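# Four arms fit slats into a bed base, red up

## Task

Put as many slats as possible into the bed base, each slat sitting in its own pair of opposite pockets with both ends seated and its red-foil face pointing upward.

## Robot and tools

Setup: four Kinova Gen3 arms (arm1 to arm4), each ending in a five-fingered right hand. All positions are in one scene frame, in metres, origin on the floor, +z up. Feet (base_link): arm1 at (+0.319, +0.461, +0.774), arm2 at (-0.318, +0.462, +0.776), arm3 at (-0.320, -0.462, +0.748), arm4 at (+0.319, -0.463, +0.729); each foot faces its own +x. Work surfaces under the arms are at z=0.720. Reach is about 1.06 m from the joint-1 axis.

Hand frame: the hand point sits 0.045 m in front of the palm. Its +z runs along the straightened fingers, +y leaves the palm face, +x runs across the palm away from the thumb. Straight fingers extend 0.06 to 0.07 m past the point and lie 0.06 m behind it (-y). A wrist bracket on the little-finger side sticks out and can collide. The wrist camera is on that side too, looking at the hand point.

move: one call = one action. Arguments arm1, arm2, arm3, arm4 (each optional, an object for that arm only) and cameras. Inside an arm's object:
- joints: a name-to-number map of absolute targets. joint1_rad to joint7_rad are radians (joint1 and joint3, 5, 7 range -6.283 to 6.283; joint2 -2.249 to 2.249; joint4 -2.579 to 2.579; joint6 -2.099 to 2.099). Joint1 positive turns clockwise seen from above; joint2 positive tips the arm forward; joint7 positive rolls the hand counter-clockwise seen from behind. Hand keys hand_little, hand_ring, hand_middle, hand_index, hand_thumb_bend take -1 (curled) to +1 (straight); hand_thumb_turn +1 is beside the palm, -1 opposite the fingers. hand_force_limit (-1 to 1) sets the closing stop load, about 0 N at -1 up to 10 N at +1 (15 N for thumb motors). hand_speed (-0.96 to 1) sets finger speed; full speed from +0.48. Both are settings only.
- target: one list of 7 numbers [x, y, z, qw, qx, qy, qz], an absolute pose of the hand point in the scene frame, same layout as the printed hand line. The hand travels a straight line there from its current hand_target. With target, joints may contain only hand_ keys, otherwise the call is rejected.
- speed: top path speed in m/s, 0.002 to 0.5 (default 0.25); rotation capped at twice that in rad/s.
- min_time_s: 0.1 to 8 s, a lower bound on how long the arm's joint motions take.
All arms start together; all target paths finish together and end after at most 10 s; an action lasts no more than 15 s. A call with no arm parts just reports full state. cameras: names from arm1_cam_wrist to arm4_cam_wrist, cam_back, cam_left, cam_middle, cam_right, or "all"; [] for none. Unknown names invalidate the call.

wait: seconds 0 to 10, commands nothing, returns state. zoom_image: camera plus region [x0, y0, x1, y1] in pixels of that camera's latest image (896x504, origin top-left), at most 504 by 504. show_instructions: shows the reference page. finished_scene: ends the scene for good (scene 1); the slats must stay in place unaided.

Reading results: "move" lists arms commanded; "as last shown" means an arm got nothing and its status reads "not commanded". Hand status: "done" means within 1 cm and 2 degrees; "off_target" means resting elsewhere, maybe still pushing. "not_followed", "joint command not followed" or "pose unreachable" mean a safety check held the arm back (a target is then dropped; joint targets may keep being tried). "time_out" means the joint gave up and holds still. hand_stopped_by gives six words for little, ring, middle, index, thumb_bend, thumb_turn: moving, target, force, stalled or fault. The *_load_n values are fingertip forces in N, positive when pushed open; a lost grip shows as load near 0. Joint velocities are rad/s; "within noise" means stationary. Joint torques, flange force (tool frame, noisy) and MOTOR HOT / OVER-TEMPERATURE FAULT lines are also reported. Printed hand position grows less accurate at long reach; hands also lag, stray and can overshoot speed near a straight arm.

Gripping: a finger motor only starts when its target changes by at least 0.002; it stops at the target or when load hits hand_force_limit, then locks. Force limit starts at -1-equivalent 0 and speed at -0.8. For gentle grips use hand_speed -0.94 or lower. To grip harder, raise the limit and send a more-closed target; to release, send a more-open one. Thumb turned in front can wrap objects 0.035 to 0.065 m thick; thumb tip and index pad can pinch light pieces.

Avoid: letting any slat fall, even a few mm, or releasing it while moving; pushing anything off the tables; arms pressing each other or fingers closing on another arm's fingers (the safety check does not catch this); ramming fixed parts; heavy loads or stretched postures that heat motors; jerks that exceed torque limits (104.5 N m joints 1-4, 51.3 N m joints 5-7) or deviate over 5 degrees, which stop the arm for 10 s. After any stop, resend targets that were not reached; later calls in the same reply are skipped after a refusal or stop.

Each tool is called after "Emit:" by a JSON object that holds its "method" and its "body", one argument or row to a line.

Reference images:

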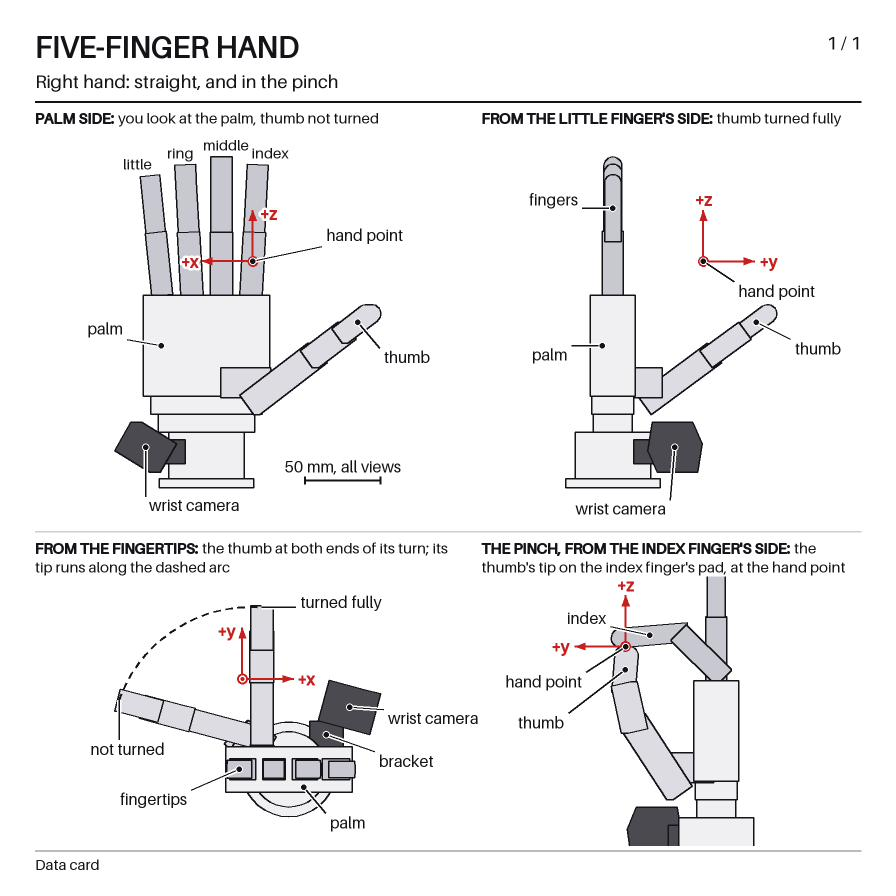

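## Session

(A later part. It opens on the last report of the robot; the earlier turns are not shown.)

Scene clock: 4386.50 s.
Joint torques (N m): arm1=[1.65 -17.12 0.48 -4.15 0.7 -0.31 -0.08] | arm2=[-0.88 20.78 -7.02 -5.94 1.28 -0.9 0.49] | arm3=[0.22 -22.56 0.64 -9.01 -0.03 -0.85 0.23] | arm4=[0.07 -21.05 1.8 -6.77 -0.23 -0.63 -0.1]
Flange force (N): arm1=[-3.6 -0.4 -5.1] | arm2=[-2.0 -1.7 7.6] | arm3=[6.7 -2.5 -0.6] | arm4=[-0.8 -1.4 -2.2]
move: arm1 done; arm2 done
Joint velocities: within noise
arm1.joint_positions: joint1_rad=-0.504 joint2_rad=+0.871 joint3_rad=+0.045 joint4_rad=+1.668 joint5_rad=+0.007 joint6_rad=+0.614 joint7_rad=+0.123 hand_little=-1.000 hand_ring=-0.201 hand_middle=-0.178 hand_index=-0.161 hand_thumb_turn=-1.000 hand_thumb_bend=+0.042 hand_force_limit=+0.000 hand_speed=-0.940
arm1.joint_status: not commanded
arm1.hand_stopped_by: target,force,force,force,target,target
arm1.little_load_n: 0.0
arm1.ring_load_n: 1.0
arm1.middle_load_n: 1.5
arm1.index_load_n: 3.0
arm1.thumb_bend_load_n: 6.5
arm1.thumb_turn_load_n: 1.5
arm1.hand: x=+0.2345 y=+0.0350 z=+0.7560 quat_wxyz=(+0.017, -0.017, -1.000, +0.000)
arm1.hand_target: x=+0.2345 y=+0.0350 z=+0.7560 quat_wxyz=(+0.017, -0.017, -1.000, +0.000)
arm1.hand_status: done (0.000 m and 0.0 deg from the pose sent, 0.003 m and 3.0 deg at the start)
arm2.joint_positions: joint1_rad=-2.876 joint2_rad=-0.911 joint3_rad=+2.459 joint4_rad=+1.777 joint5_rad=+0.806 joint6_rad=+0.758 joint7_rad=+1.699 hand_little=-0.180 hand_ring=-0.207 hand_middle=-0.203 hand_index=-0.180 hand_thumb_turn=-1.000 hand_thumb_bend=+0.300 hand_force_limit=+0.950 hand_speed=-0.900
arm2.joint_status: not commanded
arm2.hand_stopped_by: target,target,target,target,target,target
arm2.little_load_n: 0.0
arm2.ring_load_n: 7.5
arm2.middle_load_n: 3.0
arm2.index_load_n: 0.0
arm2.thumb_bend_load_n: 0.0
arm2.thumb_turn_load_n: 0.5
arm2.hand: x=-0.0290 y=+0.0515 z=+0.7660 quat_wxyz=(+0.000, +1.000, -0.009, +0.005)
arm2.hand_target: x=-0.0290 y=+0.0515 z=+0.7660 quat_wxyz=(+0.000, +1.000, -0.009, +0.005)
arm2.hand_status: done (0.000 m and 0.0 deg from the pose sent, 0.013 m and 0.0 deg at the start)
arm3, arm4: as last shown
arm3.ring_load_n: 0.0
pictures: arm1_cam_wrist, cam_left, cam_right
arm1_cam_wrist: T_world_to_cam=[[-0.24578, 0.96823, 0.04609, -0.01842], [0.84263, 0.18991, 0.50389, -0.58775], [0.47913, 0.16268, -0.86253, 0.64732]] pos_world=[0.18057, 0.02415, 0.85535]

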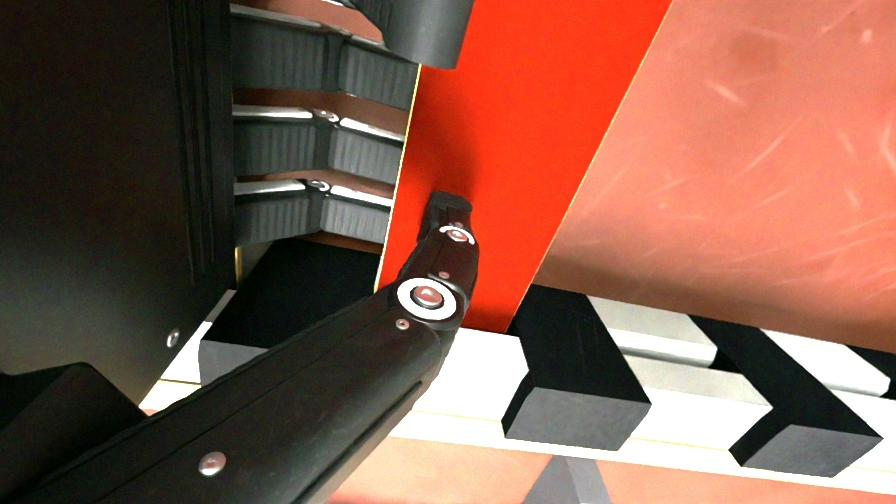

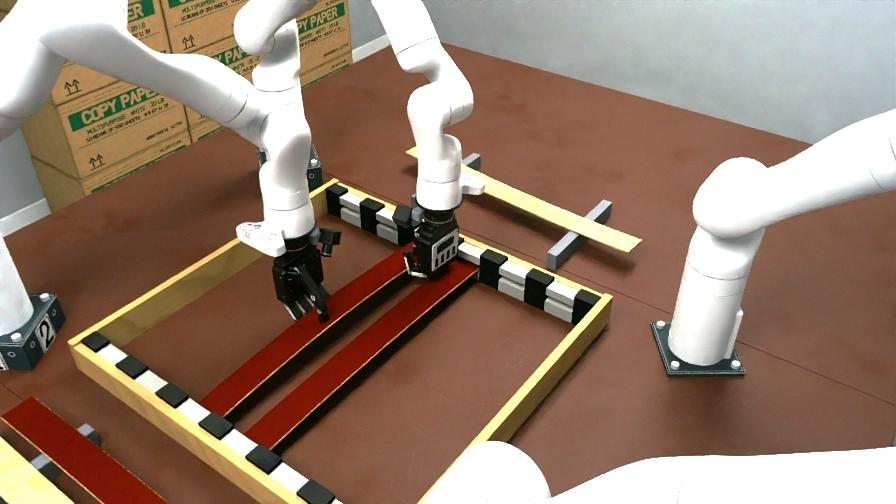

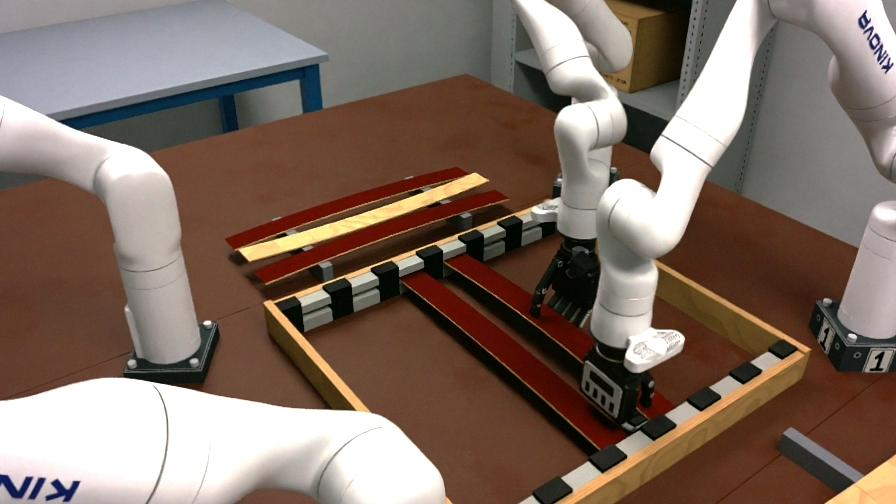

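Emit:
{"method": "move", "body": {
  "arm1": {"target": [0.2335, 0.0350, 0.7570, -0.0175, 0.0174, 0.9997, 0.0003], "speed": 0.04, "joints": {"hand_speed": -0.3, "hand_index": -0.1, "hand_middle": -0.1, "hand_ring": -0.1, "hand_thumb_bend": 0.4}},
  "arm2": {"target": [-0.0290, 0.0515, 0.7600, 0.0, 1.0, -0.0087, 0.0050], "speed": 0.04, "joints": {"hand_speed": -0.3, "hand_index": -0.12, "hand_middle": -0.12, "hand_ring": -0.12, "hand_little": -0.12, "hand_thumb_bend": 0.6}}
}}

Emit:
{"method": "move", "body": {
  "arm1": {"target": [0.2330, 0.0360, 0.7620, -0.0175, 0.0174, 0.9997, 0.0003], "speed": 0.04, "joints": {"hand_index": 0.06, "hand_middle": 0.06, "hand_ring": 0.06, "hand_thumb_bend": 0.8}},
  "arm2": {"target": [-0.0290, 0.0530, 0.7620, 0.0, 1.0, -0.0087, 0.0050], "speed": 0.04, "joints": {"hand_index": 0.06, "hand_middle": 0.06, "hand_ring": 0.06, "hand_little": 0.06}}
}}

Emit:
{"method": "move", "body": {
  "arm1": {"target": [0.2330, 0.0370, 0.7690, -0.0175, 0.0174, 0.9997, 0.0003], "speed": 0.06, "joints": {"hand_index": 0.25, "hand_middle": 0.25, "hand_ring": 0.25}},
  "arm2": {"target": [-0.0290, 0.0540, 0.7690, 0.0, 1.0, -0.0087, 0.0050], "speed": 0.06, "joints": {"hand_index": 0.25, "hand_middle": 0.25, "hand_ring": 0.25, "hand_little": 0.25}}
}}

Emit:
{"method": "move", "body": {
  "arm1": {"target": [0.2330, 0.0370, 0.7800, -0.0175, 0.0174, 0.9997, 0.0003], "speed": 0.06, "joints": {"hand_index": 0.4, "hand_middle": 0.4, "hand_ring": 0.4}},
  "arm2": {"target": [-0.0290, 0.0540, 0.7800, 0.0, 1.0, -0.0087, 0.0050], "speed": 0.06, "joints": {"hand_index": 0.4, "hand_middle": 0.4, "hand_ring": 0.4, "hand_little": 0.4}}
}}

Emit:
{"method": "move", "body": {
  "arm1": {"target": [0.2330, 0.0370, 0.7940, -0.0175, 0.0174, 0.9997, 0.0003], "speed": 0.06, "joints": {"hand_index": 0.6, "hand_middle": 0.6, "hand_ring": 0.6, "hand_thumb_bend": 1.0}},
  "arm2": {"target": [-0.0290, 0.0540, 0.7940, 0.0, 1.0, -0.0087, 0.0050], "speed": 0.06, "joints": {"hand_index": 0.6, "hand_middle": 0.6, "hand_ring": 0.6, "hand_little": 0.6, "hand_thumb_bend": 1.0}},
  "cameras": ["arm1_cam_wrist", "cam_left", "cam_right"]
}}

Scene clock: 4422.90 s.
Joint torques (N m): arm1=[1 -18.39 -0.24 -4.14 0.33 0.16 -0.16] | arm2=[-0.72 17.36 -5.81 -3.4 0.63 -0.08 0.33] | arm3=[0.31 -22.48 0.65 -8.99 0.03 -0.88 0.18] | arm4=[0.07 -21.01 1.79 -6.76 -0.22 -0.61 -0.09]
Flange force (N): arm1=[-2.1 -1.0 -1.7] | arm2=[-0.3 0.1 2.0] | arm3=[6.7 -2.4 -0.7] | arm4=[-0.7 -1.4 -2.2]
move: arm1 done; arm2 done
Joint velocities: within noise
arm1.joint_positions: joint1_rad=-0.502 joint2_rad=+0.870 joint3_rad=+0.045 joint4_rad=+1.667 joint5_rad=+0.008 joint6_rad=+0.617 joint7_rad=+0.125 hand_little=-1.000 hand_ring=-0.100 hand_middle=-0.100 hand_index=-0.100 hand_thumb_turn=-1.000 hand_thumb_bend=+0.400 hand_force_limit=+0.000 hand_speed=-0.300
arm1.joint_status: all done
arm1.hand_stopped_by: target,target,target,target,target,target
arm1.little_load_n: 0.0
arm1.ring_load_n: 0.0
arm1.middle_load_n: 0.0
arm1.index_load_n: 0.5
arm1.thumb_bend_load_n: 0.0
arm1.thumb_turn_load_n: 0.0
arm1.hand: x=+0.2335 y=+0.0350 z=+0.7570 quat_wxyz=(+0.017, -0.017, -1.000, +0.000)
arm1.hand_target: x=+0.2335 y=+0.0350 z=+0.7570 quat_wxyz=(+0.017, -0.017, -1.000, +0.000)
arm1.hand_status: done (0.000 m and 0.0 deg from the pose sent, 0.001 m and 0.0 deg at the start)
arm2.joint_positions: joint1_rad=-2.881 joint2_rad=-0.921 joint3_rad=+2.468 joint4_rad=+1.778 joint5_rad=+0.815 joint6_rad=+0.746 joint7_rad=+1.691 hand_little=-0.120 hand_ring=-0.120 hand_middle=-0.120 hand_index=-0.120 hand_thumb_turn=-1.000 hand_thumb_bend=+0.600 hand_force_limit=+0.950 hand_speed=-0.300
arm2.joint_status: all done
arm2.hand_stopped_by: target,target,target,target,target,target
arm2.little_load_n: 0.5
arm2.ring_load_n: 0.0
arm2.middle_load_n: 0.0
arm2.index_load_n: 0.0
arm2.thumb_bend_load_n: 0.0
arm2.thumb_turn_load_n: 0.0
arm2.hand: x=-0.0290 y=+0.0515 z=+0.7600 quat_wxyz=(+0.000, +1.000, -0.009, +0.005)
arm2.hand_target: x=-0.0290 y=+0.0515 z=+0.7600 quat_wxyz=(+0.000, +1.000, -0.009, +0.005)
arm2.hand_status: done (0.000 m and 0.0 deg from the pose sent, 0.006 m and 0.0 deg at the start)
arm3.joint_positions: joint1_rad=+2.552 joint2_rad=+0.900 joint3_rad=+0.000 joint4_rad=+1.300 joint5_rad=+0.000 joint6_rad=+0.600 joint7_rad=-2.045 hand_little=+1.000 hand_ring=+1.000 hand_middle=+1.000 hand_index=+1.000 hand_thumb_turn=+1.000 hand_thumb_bend=+1.000 hand_force_limit=+0.000 hand_speed=-0.800
arm3.joint_status: not commanded
arm3.hand_stopped_by: target,target,target,target,target,target
arm3.little_load_n: 0.0
arm3.ring_load_n: 0.0
arm3.middle_load_n: 0.0
arm3.index_load_n: 0.0
arm3.thumb_bend_load_n: 0.0
arm3.thumb_turn_load_n: 0.0
arm3.hand: x=-0.3049 y=-1.2053 z=+0.8219 quat_wxyz=(-0.142, -0.841, -0.514, +0.090)
arm3.hand_target: x=-0.3049 y=-1.2053 z=+0.8219 quat_wxyz=(-0.142, -0.841, -0.514, +0.090)
arm3.hand_status: not commanded
arm4.joint_positions: joint1_rad=+3.778 joint2_rad=+0.900 joint3_rad=+0.000 joint4_rad=+1.300 joint5_rad=+0.000 joint6_rad=+0.600 joint7_rad=-1.821 hand_little=+1.000 hand_ring=+1.000 hand_middle=+1.000 hand_index=+1.000 hand_thumb_turn=+1.000 hand_thumb_bend=+1.000 hand_force_limit=+0.000 hand_speed=-0.800
arm4.joint_status: not commanded
arm4.hand_stopped_by: target,target,target,target,target,target
arm4.little_load_n: 0.0
arm4.ring_load_n: 0.0
arm4.middle_load_n: 0.0
arm4.index_load_n: 0.0
arm4.thumb_bend_load_n: -0.5
arm4.thumb_turn_load_n: 0.0
arm4.hand: x=+0.3472 y=-1.1959 z=+0.8062 quat_wxyz=(-0.132, -0.777, -0.606, +0.111)
arm4.hand_target: x=+0.3472 y=-1.1959 z=+0.8062 quat_wxyz=(-0.132, -0.777, -0.606, +0.111)
arm4.hand_status: not commanded
pictures: none

Scene clock: 4423.87 s.
Joint torques (N m): arm1=[0.95 -18.25 -0.3 -4.29 0.28 0.14 -0.16] | arm2=[-0.76 17.02 -5.76 -3.2 0.59 -0.02 0.34] | arm3=[0.21 -22.52 0.73 -8.99 0.02 -0.9 0.16] | arm4=[0.05 -21.05 1.75 -6.71 -0.22 -0.63 -0.11]
Flange force (N): arm1=[-2.1 -0.6 -1.8] | arm2=[-0.2 0.3 1.6] | arm3=[6.4 -2.6 -0.7] | arm4=[-1.1 -1.4 -2.1]
move: arm1 done; arm2 done
Joint velocities: within noise
arm1.joint_positions: joint1_rad=-0.501 joint2_rad=+0.859 joint3_rad=+0.045 joint4_rad=+1.669 joint5_rad=+0.008 joint6_rad=+0.625 joint7_rad=+0.126 hand_little=-1.000 hand_ring=+0.060 hand_middle=+0.060 hand_index=+0.060 hand_thumb_turn=-1.000 hand_thumb_bend=+0.800 hand_force_limit=+0.000 hand_speed=-0.300
arm1.joint_status: all done
arm1.hand_stopped_by: target,target,target,target,target,target
arm1.little_load_n: 0.0
arm1.ring_load_n: 0.0
arm1.middle_load_n: 0.0
arm1.index_load_n: 0.0
arm1.thumb_bend_load_n: -0.5
arm1.thumb_turn_load_n: 0.0
arm1.hand: x=+0.2330 y=+0.0360 z=+0.7620 quat_wxyz=(+0.017, -0.017, -1.000, +0.000)
arm1.hand_target: x=+0.2330 y=+0.0360 z=+0.7620 quat_wxyz=(+0.018, -0.017, -1.000, +0.000)
arm1.hand_status: done (0.000 m and 0.0 deg from the pose sent, 0.005 m and 0.0 deg at the start)
arm2.joint_positions: joint1_rad=-2.881 joint2_rad=-0.916 joint3_rad=+2.465 joint4_rad=+1.781 joint5_rad=+0.813 joint6_rad=+0.747 joint7_rad=+1.690 hand_little=+0.060 hand_ring=+0.060 hand_middle=+0.060 hand_index=+0.060 hand_thumb_turn=-1.000 hand_thumb_bend=+0.600 hand_force_limit=+0.950 hand_speed=-0.300
arm2.joint_status: all done
arm2.hand_stopped_by: target,target,target,target,target,target
arm2.little_load_n: 0.0
arm2.ring_load_n: 0.0
arm2.middle_load_n: 0.0
arm2.index_load_n: 0.5
arm2.thumb_bend_load_n: -0.5
arm2.thumb_turn_load_n: 0.0
arm2.hand: x=-0.0290 y=+0.0530 z=+0.7620 quat_wxyz=(+0.000, +1.000, -0.009, +0.005)
arm2.hand_target: x=-0.0290 y=+0.0530 z=+0.7620 quat_wxyz=(+0.000, +1.000, -0.009, +0.005)
arm2.hand_status: done (0.000 m and 0.0 deg from the pose sent, 0.002 m and 0.0 deg at the start)
arm3, arm4: as last shown
arm3.ring_load_n: 0.5
arm4.thumb_bend_load_n: 0.0
pictures: none

Scene clock: 4424.83 s.
Joint torques (N m): arm1=[1 -18.21 -0.28 -4.33 0.31 0.08 -0.15] | arm2=[-0.75 16.91 -5.76 -3.31 0.57 -0.02 0.31] | arm3=[0.27 -22.53 0.71 -8.95 0.05 -0.89 0.23] | arm4=[0.04 -21.04 1.77 -6.73 -0.21 -0.64 -0.1]
Flange force (N): arm1=[-2.1 -1.0 -1.8] | arm2=[-0.2 0.4 1.5] | arm3=[6.4 -2.4 -0.6] | arm4=[-1.0 -1.4 -2.2]
move: arm1 done; arm2 done
Joint velocities: within noise
arm1.joint_positions: joint1_rad=-0.501 joint2_rad=+0.844 joint3_rad=+0.045 joint4_rad=+1.671 joint5_rad=+0.008 joint6_rad=+0.638 joint7_rad=+0.127 hand_little=-1.000 hand_ring=+0.250 hand_middle=+0.250 hand_index=+0.250 hand_thumb_turn=-1.000 hand_thumb_bend=+0.800 hand_force_limit=+0.000 hand_speed=-0.300
arm1.joint_status: all done
arm1.hand_stopped_by: target,target,target,target,target,target
arm1.little_load_n: 0.0
arm1.ring_load_n: 0.0
arm1.middle_load_n: 0.0
arm1.index_load_n: 0.0
arm1.thumb_bend_load_n: 0.0
arm1.thumb_turn_load_n: 0.0
arm1.hand: x=+0.2330 y=+0.0370 z=+0.7690 quat_wxyz=(+0.017, -0.017, -1.000, +0.000)
arm1.hand_target: x=+0.2330 y=+0.0370 z=+0.7690 quat_wxyz=(+0.017, -0.017, -1.000, +0.000)
arm1.hand_status: done (0.000 m and 0.0 deg from the pose sent, 0.007 m and 0.0 deg at the start)
arm2.joint_positions: joint1_rad=-2.877 joint2_rad=-0.903 joint3_rad=+2.455 joint4_rad=+1.783 joint5_rad=+0.802 joint6_rad=+0.759 joint7_rad=+1.696 hand_little=+0.250 hand_ring=+0.250 hand_middle=+0.250 hand_index=+0.250 hand_thumb_turn=-1.000 hand_thumb_bend=+0.600 hand_force_limit=+0.950 hand_speed=-0.300
arm2.joint_status: all done
arm2.hand_stopped_by: target,target,target,target,target,target
arm2.little_load_n: 0.0
arm2.ring_load_n: 0.0
arm2.middle_load_n: 0.0
arm2.index_load_n: 0.0
arm2.thumb_bend_load_n: 0.0
arm2.thumb_turn_load_n: 0.0
arm2.hand: x=-0.0290 y=+0.0540 z=+0.7690 quat_wxyz=(+0.000, +1.000, -0.009, +0.005)
arm2.hand_target: x=-0.0290 y=+0.0540 z=+0.7690 quat_wxyz=(+0.000, +1.000, -0.009, +0.005)
arm2.hand_status: done (0.000 m and 0.0 deg from the pose sent, 0.007 m and 0.0 deg at the start)
arm3, arm4: as last shown
arm3.ring_load_n: 0.0
pictures: none

Scene clock: 4425.80 s.
Joint torques (N m): arm1=[0.99 -18.06 -0.29 -4.52 0.29 0.13 -0.19] | arm2=[-0.76 16.8 -5.76 -3.45 0.58 0.01 0.32] | arm3=[0.26 -22.59 0.7 -8.97 0.07 -0.88 0.2] | arm4=[0.06 -21.06 1.79 -6.74 -0.21 -0.64 -0.11]
Flange force (N): arm1=[-2.0 -0.6 -1.8] | arm2=[0.0 0.5 1.5] | arm3=[6.4 -2.4 -0.5] | arm4=[-1.0 -1.4 -2.2]
move: arm1 done; arm2 done
Joint velocities: within noise
arm1.joint_positions: joint1_rad=-0.501 joint2_rad=+0.823 joint3_rad=+0.046 joint4_rad=+1.668 joint5_rad=+0.008 joint6_rad=+0.662 joint7_rad=+0.127 hand_little=-1.000 hand_ring=+0.400 hand_middle=+0.400 hand_index=+0.400 hand_thumb_turn=-1.000 hand_thumb_bend=+0.800 hand_force_limit=+0.000 hand_speed=-0.300
arm1.joint_status: all done
arm1.hand_stopped_by: target,target,target,target,target,target
arm1.little_load_n: 0.0
arm1.ring_load_n: 0.0
arm1.middle_load_n: 0.0
arm1.index_load_n: 0.0
arm1.thumb_bend_load_n: 0.0
arm1.thumb_turn_load_n: 0.0
arm1.hand: x=+0.2330 y=+0.0370 z=+0.7800 quat_wxyz=(+0.018, -0.017, -1.000, +0.000)
arm1.hand_target: x=+0.2330 y=+0.0370 z=+0.7800 quat_wxyz=(+0.018, -0.017, -1.000, +0.000)
arm1.hand_status: done (0.000 m and 0.0 deg from the pose sent, 0.011 m and 0.0 deg at the start)
arm2.joint_positions: joint1_rad=-2.867 joint2_rad=-0.884 joint3_rad=+2.439 joint4_rad=+1.780 joint5_rad=+0.783 joint6_rad=+0.781 joint7_rad=+1.709 hand_little=+0.400 hand_ring=+0.400 hand_middle=+0.400 hand_index=+0.400 hand_thumb_turn=-1.000 hand_thumb_bend=+0.600 hand_force_limit=+0.950 hand_speed=-0.300
arm2.joint_status: all done
arm2.hand_stopped_by: target,target,target,target,target,target
arm2.little_load_n: 0.0
arm2.ring_load_n: 0.0
arm2.middle_load_n: 0.0
arm2.index_load_n: 0.0
arm2.thumb_bend_load_n: 0.0
arm2.thumb_turn_load_n: 0.0
arm2.hand: x=-0.0290 y=+0.0540 z=+0.7800 quat_wxyz=(+0.000, +1.000, -0.009, +0.005)
arm2.hand_target: x=-0.0290 y=+0.0540 z=+0.7800 quat_wxyz=(+0.000, +1.000, -0.009, +0.005)
arm2.hand_status: done (0.000 m and 0.0 deg from the pose sent, 0.011 m and 0.0 deg at the start)
arm3, arm4: as last shown
pictures: none

Scene clock: 4426.77 s.
Joint torques (N m): arm1=[0.96 -17.91 -0.3 -4.68 0.3 0.1 -0.17] | arm2=[-0.76 16.6 -5.82 -3.67 0.6 -0.01 0.33] | arm3=[0.25 -22.54 0.7 -9.13 -0.01 -0.91 0.22] | arm4=[0.04 -21.01 1.76 -6.74 -0.23 -0.63 -0.07]
Flange force (N): arm1=[-2.0 -0.8 -1.9] | arm2=[0.0 0.6 1.4] | arm3=[7.0 -2.7 -0.8] | arm4=[-0.9 -1.4 -2.2]
move: arm1 done; arm2 done
Joint velocities: within noise
arm1.joint_positions: joint1_rad=-0.502 joint2_rad=+0.797 joint3_rad=+0.046 joint4_rad=+1.663 joint5_rad=+0.008 joint6_rad=+0.693 joint7_rad=+0.128 hand_little=-1.000 hand_ring=+0.600 hand_middle=+0.600 hand_index=+0.600 hand_thumb_turn=-1.000 hand_thumb_bend=+1.000 hand_force_limit=+0.000 hand_speed=-0.300
arm1.joint_status: all done
arm1.hand_stopped_by: target,target,target,target,target,target
arm1.little_load_n: 0.0
arm1.ring_load_n: 0.0
arm1.middle_load_n: 0.0
arm1.index_load_n: 0.0
arm1.thumb_bend_load_n: 0.0
arm1.thumb_turn_load_n: 0.0
arm1.hand: x=+0.2330 y=+0.0370 z=+0.7940 quat_wxyz=(+0.017, -0.017, -1.000, +0.000)
arm1.hand_target: x=+0.2330 y=+0.0370 z=+0.7940 quat_wxyz=(+0.017, -0.017, -1.000, +0.000)
arm1.hand_status: done (0.000 m and 0.0 deg from the pose sent, 0.014 m and 0.0 deg at the start)
arm2.joint_positions: joint1_rad=-2.855 joint2_rad=-0.860 joint3_rad=+2.418 joint4_rad=+1.775 joint5_rad=+0.760 joint6_rad=+0.809 joint7_rad=+1.727 hand_little=+0.600 hand_ring=+0.600 hand_middle=+0.600 hand_index=+0.600 hand_thumb_turn=-1.000 hand_thumb_bend=+1.000 hand_force_limit=+0.950 hand_speed=-0.300
arm2.joint_status: all done
arm2.hand_stopped_by: target,target,target,target,target,target
arm2.little_load_n: 0.0
arm2.ring_load_n: 0.0
arm2.middle_load_n: 0.0
arm2.index_load_n: 0.0
arm2.thumb_bend_load_n: 0.0
arm2.thumb_turn_load_n: 0.0
arm2.hand: x=-0.0290 y=+0.0540 z=+0.7940 quat_wxyz=(+0.000, +1.000, -0.009, +0.005)
arm2.hand_target: x=-0.0290 y=+0.0540 z=+0.7940 quat_wxyz=(+0.000, +1.000, -0.009, +0.005)
arm2.hand_status: done (0.000 m and 0.0 deg from the pose sent, 0.014 m and 0.0 deg at the start)
arm3, arm4: as last shown
arm1_cam_wrist: T_world_to_cam=[[-0.24578, 0.96823, 0.04609, -0.02248], [0.84263, 0.18991, 0.50389, -0.60601], [0.47913, 0.16268, -0.86253, 0.68049]] pos_world=[0.17907, 0.02615, 0.89335]

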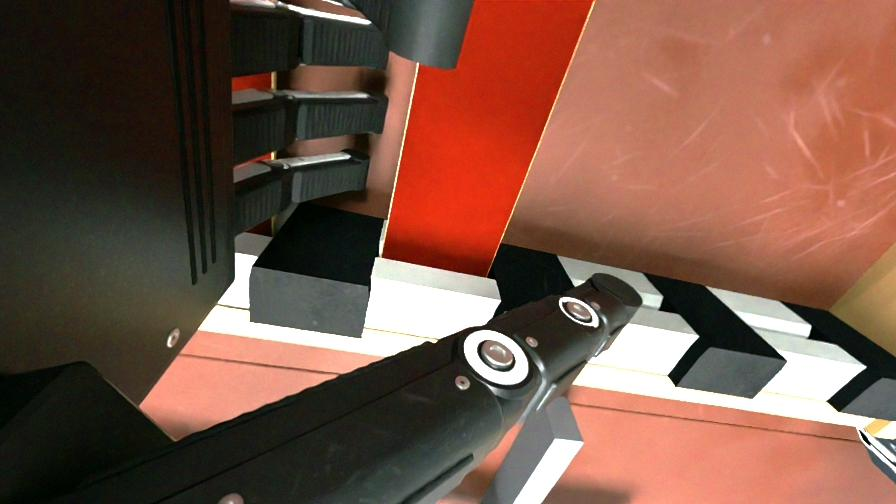

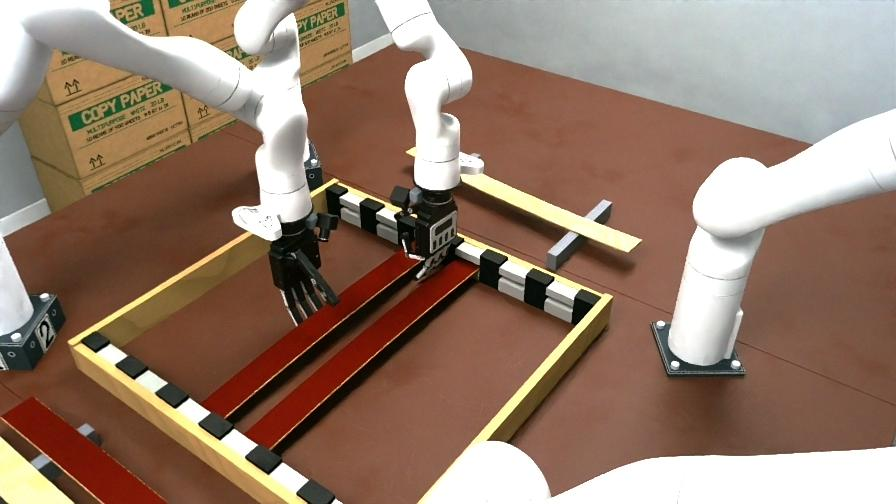

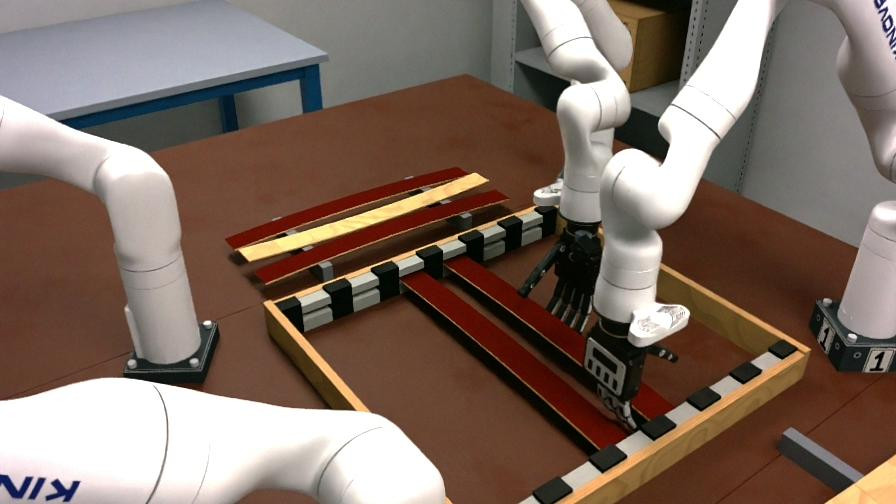

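Emit:
{"method": "move", "body": {
  "arm1": {"target": [0.2085, 0.0300, 1.1000, 0, 0.0087, 1.0, 0], "speed": 0.25, "joints": {"hand_speed": 0.0, "hand_index": 0.0, "hand_middle": 0.0, "hand_ring": 0.0}},
  "arm2": {"target": [-0.0800, 0.1000, 0.9300, 0, 1, 0, 0], "speed": 0.25, "joints": {"hand_speed": 0.0, "hand_little": -1.0}}
}}

Emit:
{"method": "move", "body": {
  "arm2": {"target": [-0.4050, 0.2315, 0.8700, 0, 0.7071, -0.7071, 0], "speed": 0.4},
  "cameras": ["arm2_cam_wrist", "cam_middle", "cam_right", "cam_left"]
}}

Emit:
{"method": "zoom_image", "body": {
  "camera": "cam_middle",
  "region": [200, 150, 360, 370]
}}

Scene clock: 4518.03 s.
Joint torques (N m): arm1=[0.96 -16.52 -0.52 -7.6 0.24 0.13 -0.18] | arm2=[-0.77 12.08 -5.04 -5.31 0.6 -0.03 0.34] | arm3=[0.26 -22.54 0.71 -9.02 0.04 -0.87 0.2] | arm4=[0.06 -21.03 1.78 -6.74 -0.21 -0.62 -0.07]
Flange force (N): arm1=[-1.3 -0.5 -1.6] | arm2=[0.6 1.7 0.3] | arm3=[6.7 -2.6 -0.6] | arm4=[-0.9 -1.3 -2.2]
move: arm1 off_target; arm2 off_target
Joint velocities: within noise
arm1.joint_positions: joint1_rad=-0.441 joint2_rad=+0.510 joint3_rad=+0.055 joint4_rad=+1.099 joint5_rad=-0.022 joint6_rad=+1.548 joint7_rad=+0.229 hand_little=-1.000 hand_ring=+0.000 hand_middle=+0.427 hand_index=+0.000 hand_thumb_turn=-1.000 hand_thumb_bend=+1.000 hand_force_limit=+0.000 hand_speed=+0.000
arm1.joint_status: hand_middle off_target (ended at +0.427, target +0.000); the others done
arm1.hand_stopped_by: target,target,force,target,target,target
arm1.little_load_n: 0.0
arm1.ring_load_n: 0.0
arm1.middle_load_n: 0.0
arm1.index_load_n: 0.5
arm1.thumb_bend_load_n: 0.0
arm1.thumb_turn_load_n: 0.0
arm1.hand: x=+0.2085 y=+0.0300 z=+1.1000 quat_wxyz=(+0.000, -0.009, -1.000, +0.000)
arm1.hand_target: x=+0.2085 y=+0.0300 z=+1.1000 quat_wxyz=(+0.000, -0.009, -1.000, +0.000)
arm1.hand_status: done (0.000 m and 0.0 deg from the pose sent, 0.307 m and 2.2 deg at the start)
arm2.joint_positions: joint1_rad=-2.651 joint2_rad=-0.522 joint3_rad=+2.208 joint4_rad=+1.880 joint5_rad=+0.499 joint6_rad=+1.001 joint7_rad=+1.899 hand_little=+0.431 hand_ring=+0.600 hand_middle=+0.600 hand_index=+0.600 hand_thumb_turn=-1.000 hand_thumb_bend=+1.000 hand_force_limit=+0.950 hand_speed=+0.000
arm2.joint_status: hand_little off_target (ended at +0.431, target -1.000); the others done
arm2.hand_stopped_by: force,target,target,target,target,target
arm2.little_load_n: 0.0
arm2.ring_load_n: 0.0
arm2.middle_load_n: 0.0
arm2.index_load_n: 0.0
arm2.thumb_bend_load_n: 0.0
arm2.thumb_turn_load_n: -0.5
arm2.hand: x=-0.0800 y=+0.1000 z=+0.9300 quat_wxyz=(+0.000, +1.000, +0.000, +0.000)
arm2.hand_target: x=-0.0800 y=+0.1000 z=+0.9300 quat_wxyz=(+0.000, +1.000, +0.000, +0.000)
arm2.hand_status: done (0.000 m and 0.0 deg from the pose sent, 0.152 m and 1.1 deg at the start)
arm3, arm4: as last shown
pictures: none

Scene clock: 4520.63 s.
Joint torques (N m): arm1=[0.96 -16.54 -0.51 -7.55 0.24 0.16 -0.18] | arm2=[-0.75 8.27 -2.76 -3.27 0.56 0.05 0.32] | arm3=[0.33 -22.53 0.61 -8.93 0.03 -0.92 0.2] | arm4=[0.04 -21.04 1.77 -6.76 -0.23 -0.63 -0.11]
Flange force (N): arm1=[-1.2 -0.7 -1.6] | arm2=[1.2 1.9 1.1] | arm3=[6.3 -2.1 -0.6] | arm4=[-0.8 -1.4 -2.2]
move: arm2 done
Joint velocities: within noise
arm1, arm3, arm4: as last shown
arm1.index_load_n: 0.0
arm2.joint_positions: joint1_rad=-2.095 joint2_rad=-0.279 joint3_rad=+2.676 joint4_rad=+2.384 joint5_rad=+0.265 joint6_rad=+0.525 joint7_rad=+1.356 hand_little=+0.431 hand_ring=+0.600 hand_middle=+0.600 hand_index=+0.600 hand_thumb_turn=-1.000 hand_thumb_bend=+1.000 hand_force_limit=+0.950 hand_speed=+0.000
arm2.joint_status: not commanded
arm2.hand_stopped_by: force,target,target,target,target,target
arm2.little_load_n: 0.0
arm2.ring_load_n: 0.0
arm2.middle_load_n: 0.0
arm2.index_load_n: 0.0
arm2.thumb_bend_load_n: 0.0
arm2.thumb_turn_load_n: 0.0
arm2.hand: x=-0.4050 y=+0.2315 z=+0.8700 quat_wxyz=(+0.000, +0.707, -0.707, +0.000)
arm2.hand_target: x=-0.4050 y=+0.2315 z=+0.8700 quat_wxyz=(+0.000, +0.707, -0.707, +0.000)
arm2.hand_status: done (0.000 m and 0.0 deg from the pose sent, 0.356 m and 90.0 deg at the start)
arm4.thumb_bend_load_n: -0.5
pictures: arm2_cam_wrist, cam_left, cam_middle, cam_right
arm2_cam_wrist: T_world_to_cam=[[-0.97595, -0.21798, -0.00158, -0.3417], [-0.18388, 0.81937, 0.54297, -0.74112], [-0.11707, 0.5302, -0.83975, 0.67634]] pos_world=[-0.39059, 0.17417, 0.96983]

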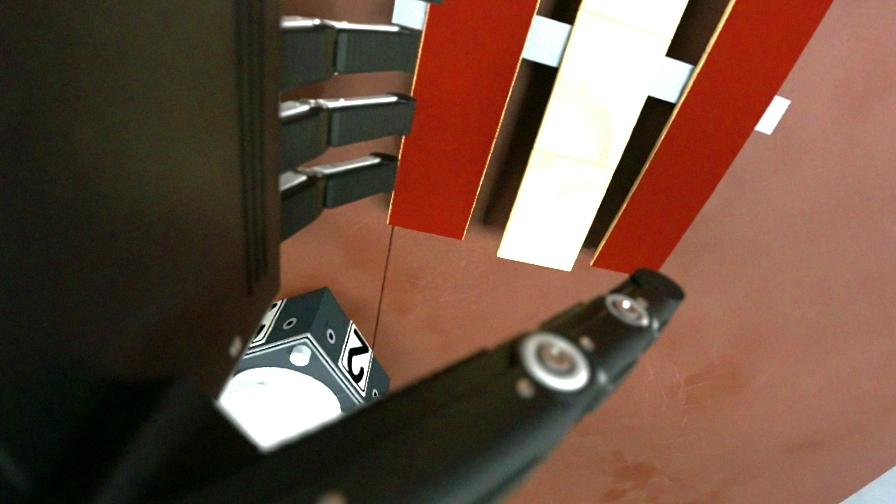

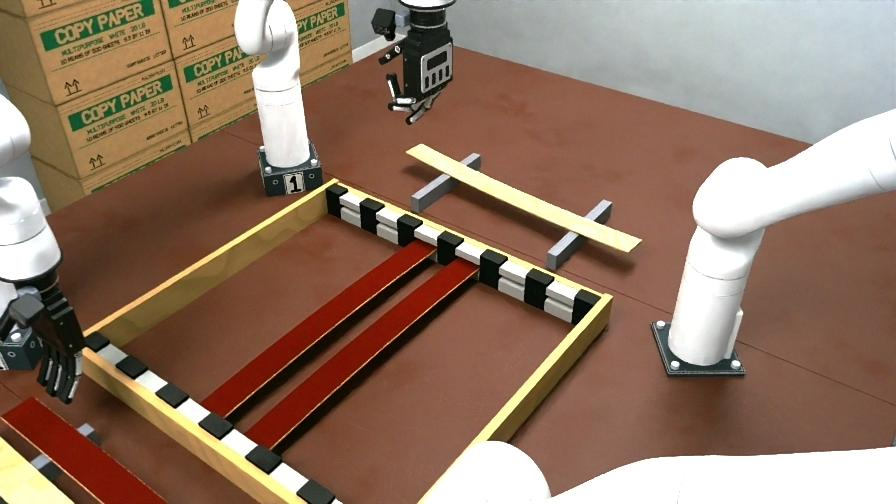

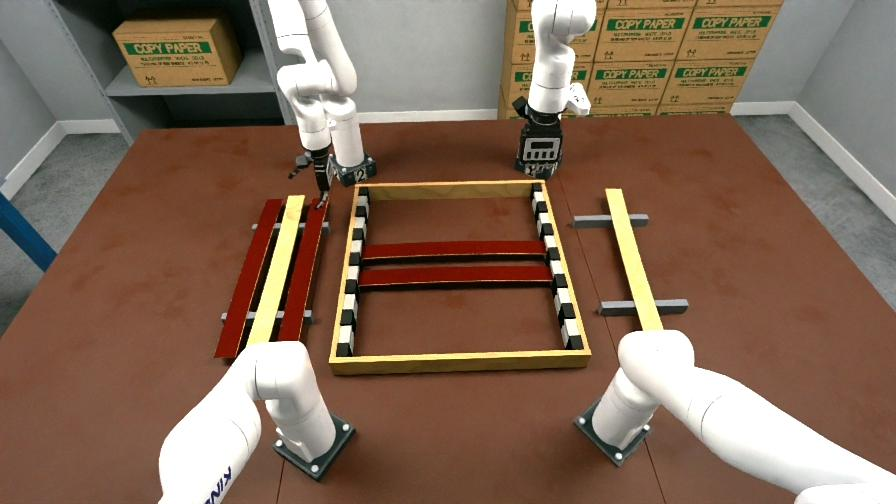

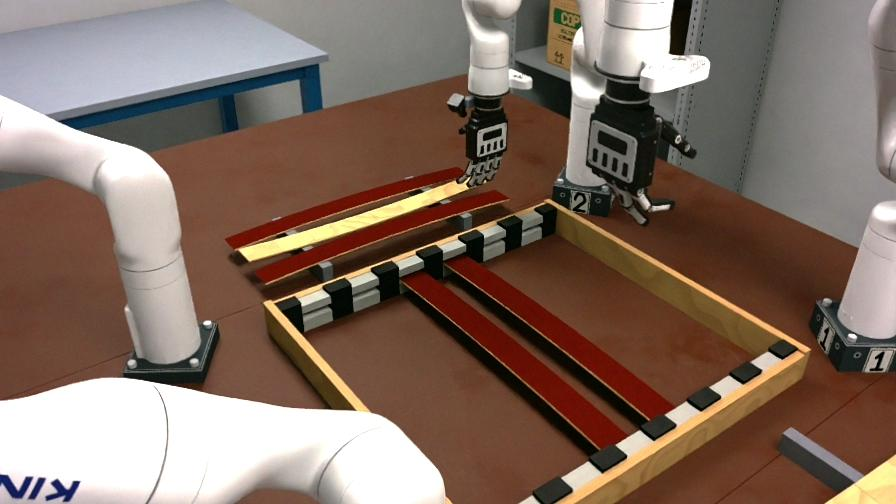

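Scaled by 2.291 from the camera's image (finer frame: 1280x720).

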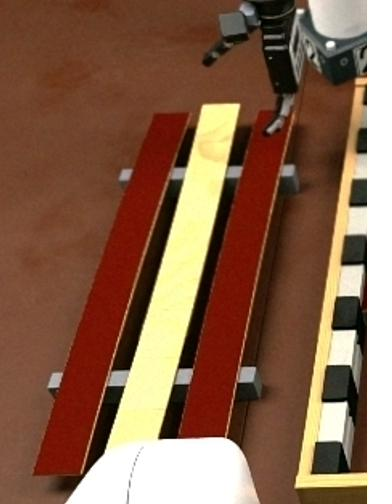

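Emit:
{"method": "move", "body": {
  "arm2": {"target": [-0.3900, 0.2480, 0.8150, 0, 0.7071, -0.7071, 0], "speed": 0.15, "joints": {"hand_speed": -0.3, "hand_little": -0.998}},
  "arm1": {"joints": {"hand_speed": -0.3, "hand_middle": 0.002}},
  "cameras": ["arm2_cam_wrist", "cam_right"]
}}

Emit:
{"method": "zoom_image", "body": {
  "camera": "arm2_cam_wrist",
  "region": [240, 60, 540, 300]
}}

Emit:
{"method": "zoom_image", "body": {
  "camera": "cam_right",
  "region": [420, 130, 560, 230]
}}

Scene clock: 4579.10 s.
Joint torques (N m): arm1=[0.99 -16.5 -0.52 -7.59 0.24 0.13 -0.18] | arm2=[-0.74 9.29 -2.52 -1.19 0.57 0.03 0.33] | arm3=[0.24 -22.54 0.73 -9.04 0 -0.95 0.19] | arm4=[0.09 -21.05 1.77 -6.73 -0.23 -0.64 -0.09]
Flange force (N): arm1=[-1.3 -0.5 -1.6] | arm2=[-0.9 0.2 7.0] | arm3=[6.5 -2.6 -0.7] | arm4=[-1.0 -1.2 -2.2]
move: arm1 done; arm2 done
Joint velocities: within noise
arm1.joint_positions: joint1_rad=-0.441 joint2_rad=+0.510 joint3_rad=+0.055 joint4_rad=+1.099 joint5_rad=-0.022 joint6_rad=+1.548 joint7_rad=+0.229 hand_little=-1.000 hand_ring=+0.000 hand_middle=+0.002 hand_index=+0.000 hand_thumb_turn=-1.000 hand_thumb_bend=+1.000 hand_force_limit=+0.000 hand_speed=-0.300
arm1.joint_status: all done
arm1.hand_stopped_by: target,target,target,target,target,target
arm1.little_load_n: 0.0
arm1.ring_load_n: 0.0
arm1.middle_load_n: 0.0
arm1.index_load_n: 0.0
arm1.thumb_bend_load_n: 0.0
arm1.thumb_turn_load_n: 0.0
arm1.hand: x=+0.2085 y=+0.0300 z=+1.1000 quat_wxyz=(+0.000, -0.009, -1.000, +0.000)
arm1.hand_target: x=+0.2085 y=+0.0300 z=+1.1000 quat_wxyz=(+0.000, -0.009, -1.000, +0.000)
arm1.hand_status: not commanded
arm2.joint_positions: joint1_rad=-2.329 joint2_rad=-0.436 joint3_rad=+2.880 joint4_rad=+2.495 joint5_rad=+0.484 joint6_rad=+0.254 joint7_rad=+1.094 hand_little=-0.998 hand_ring=+0.600 hand_middle=+0.600 hand_index=+0.600 hand_thumb_turn=-1.000 hand_thumb_bend=+1.000 hand_force_limit=+0.950 hand_speed=-0.300
arm2.joint_status: all done
arm2.hand_stopped_by: target,target,target,target,target,target
arm2.little_load_n: 0.0
arm2.ring_load_n: 0.0
arm2.middle_load_n: 0.0
arm2.index_load_n: 0.0
arm2.thumb_bend_load_n: -0.5
arm2.thumb_turn_load_n: 0.0
arm2.hand: x=-0.3900 y=+0.2480 z=+0.8150 quat_wxyz=(+0.000, +0.707, -0.707, +0.000)
arm2.hand_target: x=-0.3900 y=+0.2480 z=+0.8150 quat_wxyz=(+0.000, +0.707, -0.707, +0.000)
arm2.hand_status: done (0.000 m and 0.0 deg from the pose sent, 0.059 m and 0.0 deg at the start)
arm3, arm4: as last shown
arm4.thumb_bend_load_n: 0.0
arm2_cam_wrist: T_world_to_cam=[[-0.97597, -0.21791, -0.00165, -0.3235], [-0.18387, 0.81941, 0.54291, -0.72197], [-0.11696, 0.53017, -0.83979, 0.62325]] pos_world=[-0.37559, 0.19067, 0.91483]

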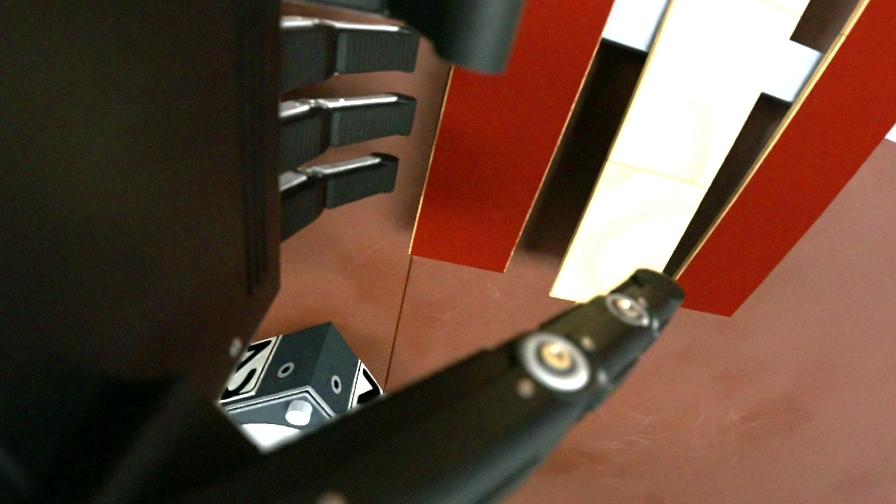

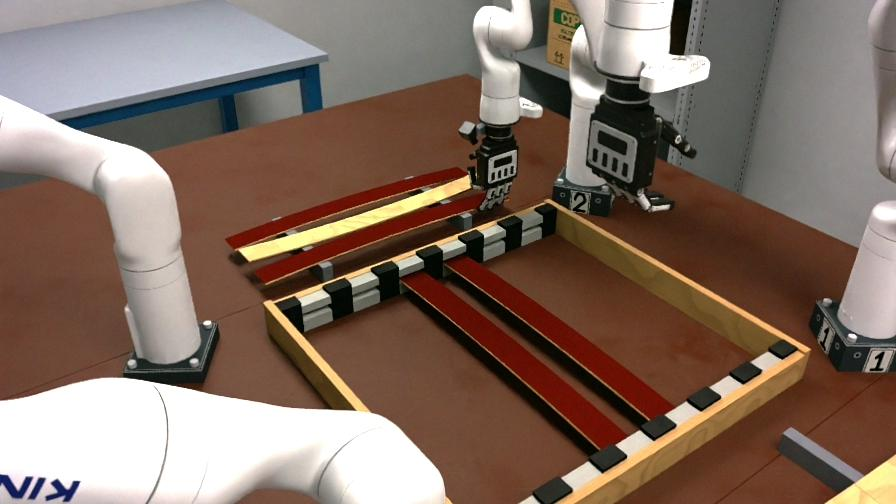

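Scaled by 1.680 from the camera's image (finer frame: 1280x720).

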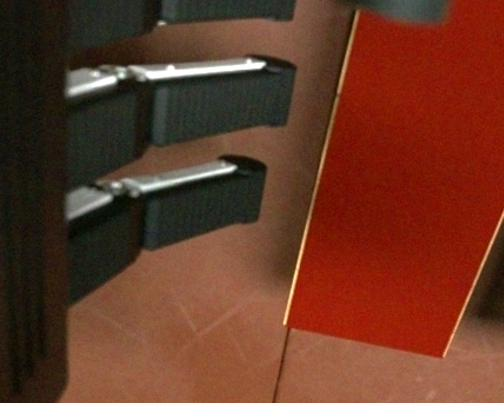

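Scaled by 3.600 from the camera's image (finer frame: 1280x720).

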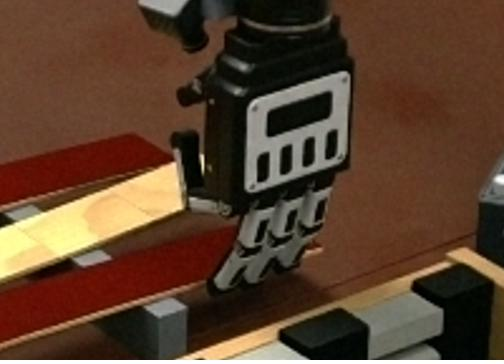

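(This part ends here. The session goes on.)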